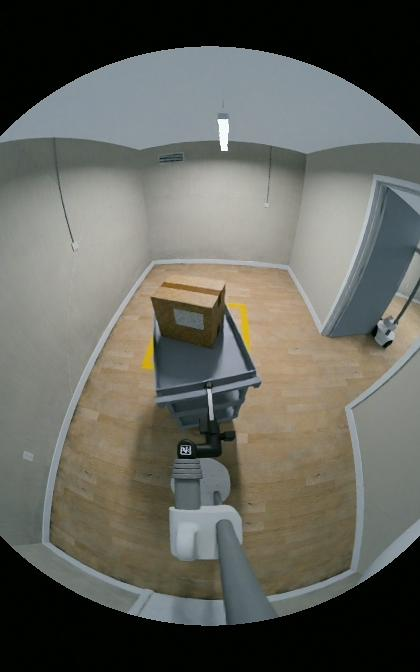

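move --blocking false --r2 '{"base": {"strafe_m": 0.085}, "pace": "slow"}' --cameras '[]'

wait --seconds 5 --cameras '[]'

move --blocking false --r2 '{"base": {"translate_m": 0.4}}' --cameras '[]'

wait --seconds 5 --cameras '["r2_head_camera", "r2_head_right_camera", "r2_head_left_camera"]'

Scene clock: 1039.90 s.
move: r2 moving
r1: as last shown
r1.lidar_m: 4.62 2.50 1.89 1.84 0.29 0.25 0.43 1.56 1.81 2.89 3.08 4.38
r1.servo_current: wrist_yaw_rad=59(65) wrist_pitch_rad=39(46) wrist_roll_rad=59(59) gripper_m=46(46)
r1.contact_limits: strafe_m 0.4
r1.wrist_depth_mm: 136 138 - 324 - - - / 113 139 - 329 - - - / 117 140 265 332 - - - / 137 161 - 287 - - - / 1983 - - 340 - - - / 1182 1160 193 343 187 1138 1098 / 854 750 750 143 741 768 809
r2.base_odometry: x=-2.029 y=-5.789 heading=+2.697
r2.turned_by_wheels: +0.000
r2.turned_by_imu: +0.000
r2.base_tilt: forward=-0.7 right=+0.1
r2.lidar_m: 0.37 0.38 1.39 1.36 1.51 1.19 1.20 1.31 1.46 1.42 1.53 0.44
r2.base_status: strafe_m moving
r2.joint_positions: lift_m=+0.686 arm_m=+0.000 wrist_yaw_rad=+0.002 wrist_pitch_rad=+0.004 wrist_roll_rad=+1.569 gripper_m=-0.019
r2.joint_status: not commanded
r2.measured_speeds: translate_m=+0.001 strafe_m=+0.056 rotate_rad=-0.006 lift_m=+0.000 arm_m=+0.000 wrist_yaw_rad=-0.025 wrist_pitch_rad=+0.000 wrist_roll_rad=+0.000
r2.motor_effort: lift_m=+21(21) arm_m=-3(4) wheel_0=-6(9) wheel_1=+8(9) wheel_2=+0(7)
r2.servo_current: wrist_yaw_rad=46(65) wrist_pitch_rad=46(52) wrist_roll_rad=39(52) gripper_m=72(72)
r2.hand_pose: x=+0.4595 y=-0.0868 z=+0.8627 quat_wxyz=(+0.708, +0.706, +0.002, -0.001) (m; r2's base frame)
r2.wrist_depth_mm: - - - 259 263 1366 1098 / - - - 192 255 1661 496 / - - - 188 249 831 - / - - 517 182 241 842 - / - - 480 178 236 820 - / - - 187 173 180 - - / - - 539 - 227 - -
pictures: none
No camera images: "cameras" was empty.

Scene clock: 1041.40 s.
earlier move: r2 done
r1.base_odometry: x=-1.895 y=+1.527 heading=+2.964
r1.turned_by_wheels: +0.000
r1.turned_by_imu: +0.000
r1.base_tilt: forward=-1.6 right=+1.3
r1.lidar_m: 4.62 2.47 1.88 1.84 0.32 0.25 0.41 1.54 1.79 2.88 3.07 4.36
r1.base_status: not commanded
r1.joint_positions: lift_m=+0.127 arm_m=+0.000 wrist_yaw_rad=+3.092 wrist_pitch_rad=+0.002 wrist_roll_rad=+0.000 gripper_m=+0.056
r1.joint_status: not commanded
r1.measured_speeds: all 0
r1.motor_effort: lift_m=+20(20) arm_m=+4(5) wheel_0=-5(5) wheel_1=+6(6) wheel_2=+0(0)
r1.servo_current: wrist_yaw_rad=52(65) wrist_pitch_rad=39(52) wrist_roll_rad=33(65) gripper_m=39(46)
r1.contact_limits: strafe_m 0.4
r1.hand_pose: x=-0.1129 y=+0.1016 z=+0.3046 quat_wxyz=(+0.025, -0.001, +0.000, +1.000) (m; r1's base frame)
r1.wrist_depth_mm: 136 138 - 324 - - - / 113 138 - 327 - - - / 117 140 263 330 - - - / 137 161 - 287 - - - / 1921 - - 336 - - - / 1205 1205 193 343 187 1160 1118 / 842 750 750 143 732 788 809
r2.base_odometry: x=-2.059 y=-5.853 heading=+2.697
r2.turned_by_wheels: +0.000
r2.turned_by_imu: +0.000
r2.base_tilt: forward=-0.7 right=+0.1
r2.lidar_m: 0.38 0.40 1.32 1.28 1.40 1.23 1.17 1.32 1.51 1.48 1.62 0.44
r2.base_status: done
r2.joint_positions: lift_m=+0.686 arm_m=+0.000 wrist_yaw_rad=-0.005 wrist_pitch_rad=+0.004 wrist_roll_rad=+1.569 gripper_m=-0.019
r2.joint_status: not commanded
r2.measured_speeds: all 0
r2.motor_effort: lift_m=+21(21) arm_m=-3(4) wheel_0=-5(13) wheel_1=+6(9) wheel_2=+0(7)
r2.servo_current: wrist_yaw_rad=52(65) wrist_pitch_rad=39(52) wrist_roll_rad=39(65) gripper_m=65(72)
r2.hand_pose: x=+0.4589 y=-0.0888 z=+0.8627 quat_wxyz=(+0.708, +0.706, +0.000, -0.003) (m; r2's base frame)
r2.wrist_depth_mm: - - - 183 246 1661 1205 / - - - 181 242 1808 - / - - 654 179 239 809 - / - - 469 236 236 842 - / - - 488 175 235 831 - / - - 187 173 180 - - / - - 580 - - - -
wait: 1.50 of 5 s (r2 has come to rest)
pictures: none
No camera images: "cameras" was empty.

Scene clock: 1041.90 s.
move: r2 moving
r1: as last shown
r1.lidar_m: 4.61 2.48 1.90 1.83 0.31 0.25 0.42 1.52 1.79 2.90 3.08 4.34
r1.motor_effort: lift_m=+20(20) arm_m=+5(5) wheel_0=-4(5) wheel_1=+6(6) wheel_2=+0(0)
r1.servo_current: wrist_yaw_rad=46(65) wrist_pitch_rad=39(52) wrist_roll_rad=39(52) gripper_m=46(46)
r1.contact_limits: strafe_m 0.4
r1.wrist_depth_mm: 136 138 - 325 - - - / 113 139 - 327 - - - / 117 139 264 330 - - - / 137 162 - 287 - - - / 1921 - - 338 - - - / 1182 1205 194 342 187 1118 1118 / 854 759 759 143 741 768 809
r2.base_odometry: x=-2.087 y=-5.840 heading=+2.697
r2.turned_by_wheels: +0.000
r2.turned_by_imu: +0.000
r2.base_tilt: forward=-0.7 right=+0.1
r2.lidar_m: 0.37 0.39 1.30 1.29 1.43 1.26 1.22 1.34 1.54 1.50 1.61 0.45
r2.base_status: translate_m moving
r2.joint_positions: lift_m=+0.686 arm_m=+0.000 wrist_yaw_rad=-0.005 wrist_pitch_rad=+0.004 wrist_roll_rad=+1.569 gripper_m=-0.019
r2.joint_status: not commanded
r2.measured_speeds: translate_m=+0.121 strafe_m=+0.000 rotate_rad=-0.002 lift_m=+0.000 arm_m=+0.000 wrist_yaw_rad=+0.000 wrist_pitch_rad=+0.000 wrist_roll_rad=+0.000
r2.motor_effort: lift_m=+21(21) arm_m=+4(4) wheel_0=+9(9) wheel_1=+8(10) wheel_2=-17(20)
r2.servo_current: wrist_yaw_rad=52(59) wrist_pitch_rad=46(52) wrist_roll_rad=39(65) gripper_m=72(72)
r2.hand_pose: x=+0.4588 y=-0.0888 z=+0.8627 quat_wxyz=(+0.708, +0.706, +0.000, -0.003) (m; r2's base frame)
r2.wrist_depth_mm: - - - 181 242 1708 1205 / - - - 179 240 1808 - / - - 647 177 237 831 - / - - 466 235 236 831 - / - - 492 174 234 831 - / - - 187 172 180 - - / - - 580 - - - -
pictures: none
No camera images: "cameras" was empty.

Scene clock: 1044.23 s.
earlier move: r2 done
r1.base_odometry: x=-1.895 y=+1.527 heading=+2.964
r1.turned_by_wheels: +0.000
r1.turned_by_imu: +0.000
r1.base_tilt: forward=-1.5 right=+1.3
r1.lidar_m: 4.61 2.45 1.89 1.84 0.29 0.25 0.41 1.55 1.82 2.90 3.07 4.37
r1.base_status: not commanded
r1.joint_positions: lift_m=+0.127 arm_m=+0.000 wrist_yaw_rad=+3.092 wrist_pitch_rad=+0.002 wrist_roll_rad=+0.000 gripper_m=+0.056
r1.joint_status: not commanded
r1.measured_speeds: all 0
r1.motor_effort: lift_m=+20(20) arm_m=+4(5) wheel_0=-5(6) wheel_1=+5(6) wheel_2=+0(0)
r1.servo_current: wrist_yaw_rad=52(72) wrist_pitch_rad=46(52) wrist_roll_rad=46(65) gripper_m=39(52)
r1.contact_limits: strafe_m 0.4
r1.hand_pose: x=-0.1129 y=+0.1016 z=+0.3046 quat_wxyz=(+0.025, -0.001, +0.000, +1.000) (m; r1's base frame)
r1.wrist_depth_mm: 136 138 - 324 - - - / 113 139 - 327 - - - / 117 139 264 330 - - - / 137 161 - 287 - - - / 1921 - - 342 - - - / 1182 1229 194 343 187 1160 1138 / 842 759 750 143 732 768 809
r2.base_odometry: x=-2.421 y=-5.681 heading=+2.698
r2.turned_by_wheels: +0.000
r2.turned_by_imu: +0.002
r2.base_tilt: forward=-0.7 right=+0.0
r2.lidar_m: 0.37 0.37 1.28 1.25 1.34 1.66 1.61 1.72 1.58 1.51 2.03 0.45
r2.base_status: done
r2.joint_positions: lift_m=+0.686 arm_m=+0.000 wrist_yaw_rad=+0.002 wrist_pitch_rad=+0.004 wrist_roll_rad=+1.569 gripper_m=-0.019
r2.joint_status: not commanded
r2.measured_speeds: all 0
r2.motor_effort: lift_m=+21(21) arm_m=+4(5) wheel_0=+4(12) wheel_1=+3(10) wheel_2=-2(20)
r2.servo_current: wrist_yaw_rad=39(59) wrist_pitch_rad=39(52) wrist_roll_rad=52(65) gripper_m=65(78)
r2.hand_pose: x=+0.4594 y=-0.0868 z=+0.8627 quat_wxyz=(+0.708, +0.706, +0.002, -0.001) (m; r2's base frame)
r2.wrist_depth_mm: - - - 264 276 285 294 / - - - 258 264 1618 1160 / - - - 193 253 1708 - / - - 580 185 245 809 - / - 477 469 180 237 831 - / - - 188 173 180 - - / - - 517 - 224 - -
wait: 2.33 of 5 s (r2 has come to rest)
pictures: r2_head_camera, r2_head_left_camera, r2_head_right_camera
Images, in order (width x height): r2_head_camera 420x560, r2_head_left_camera 420x672, r2_head_right_camera 420x672.

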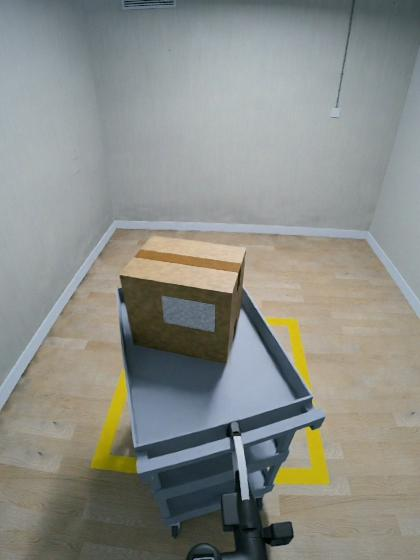

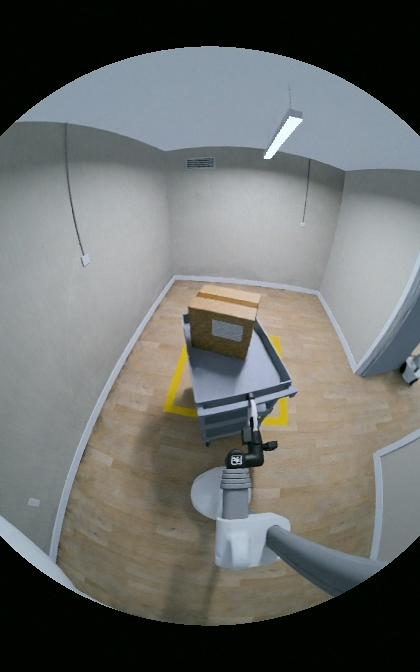

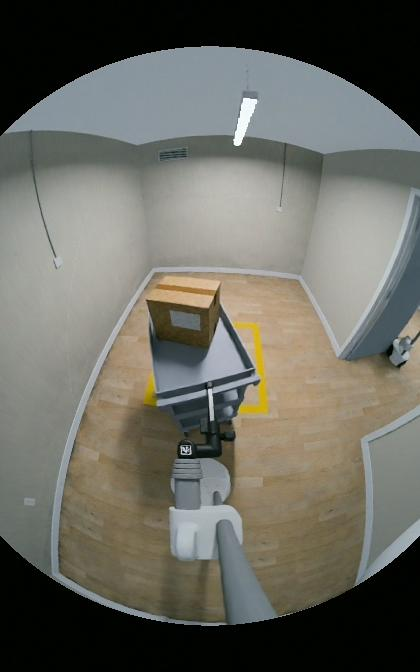

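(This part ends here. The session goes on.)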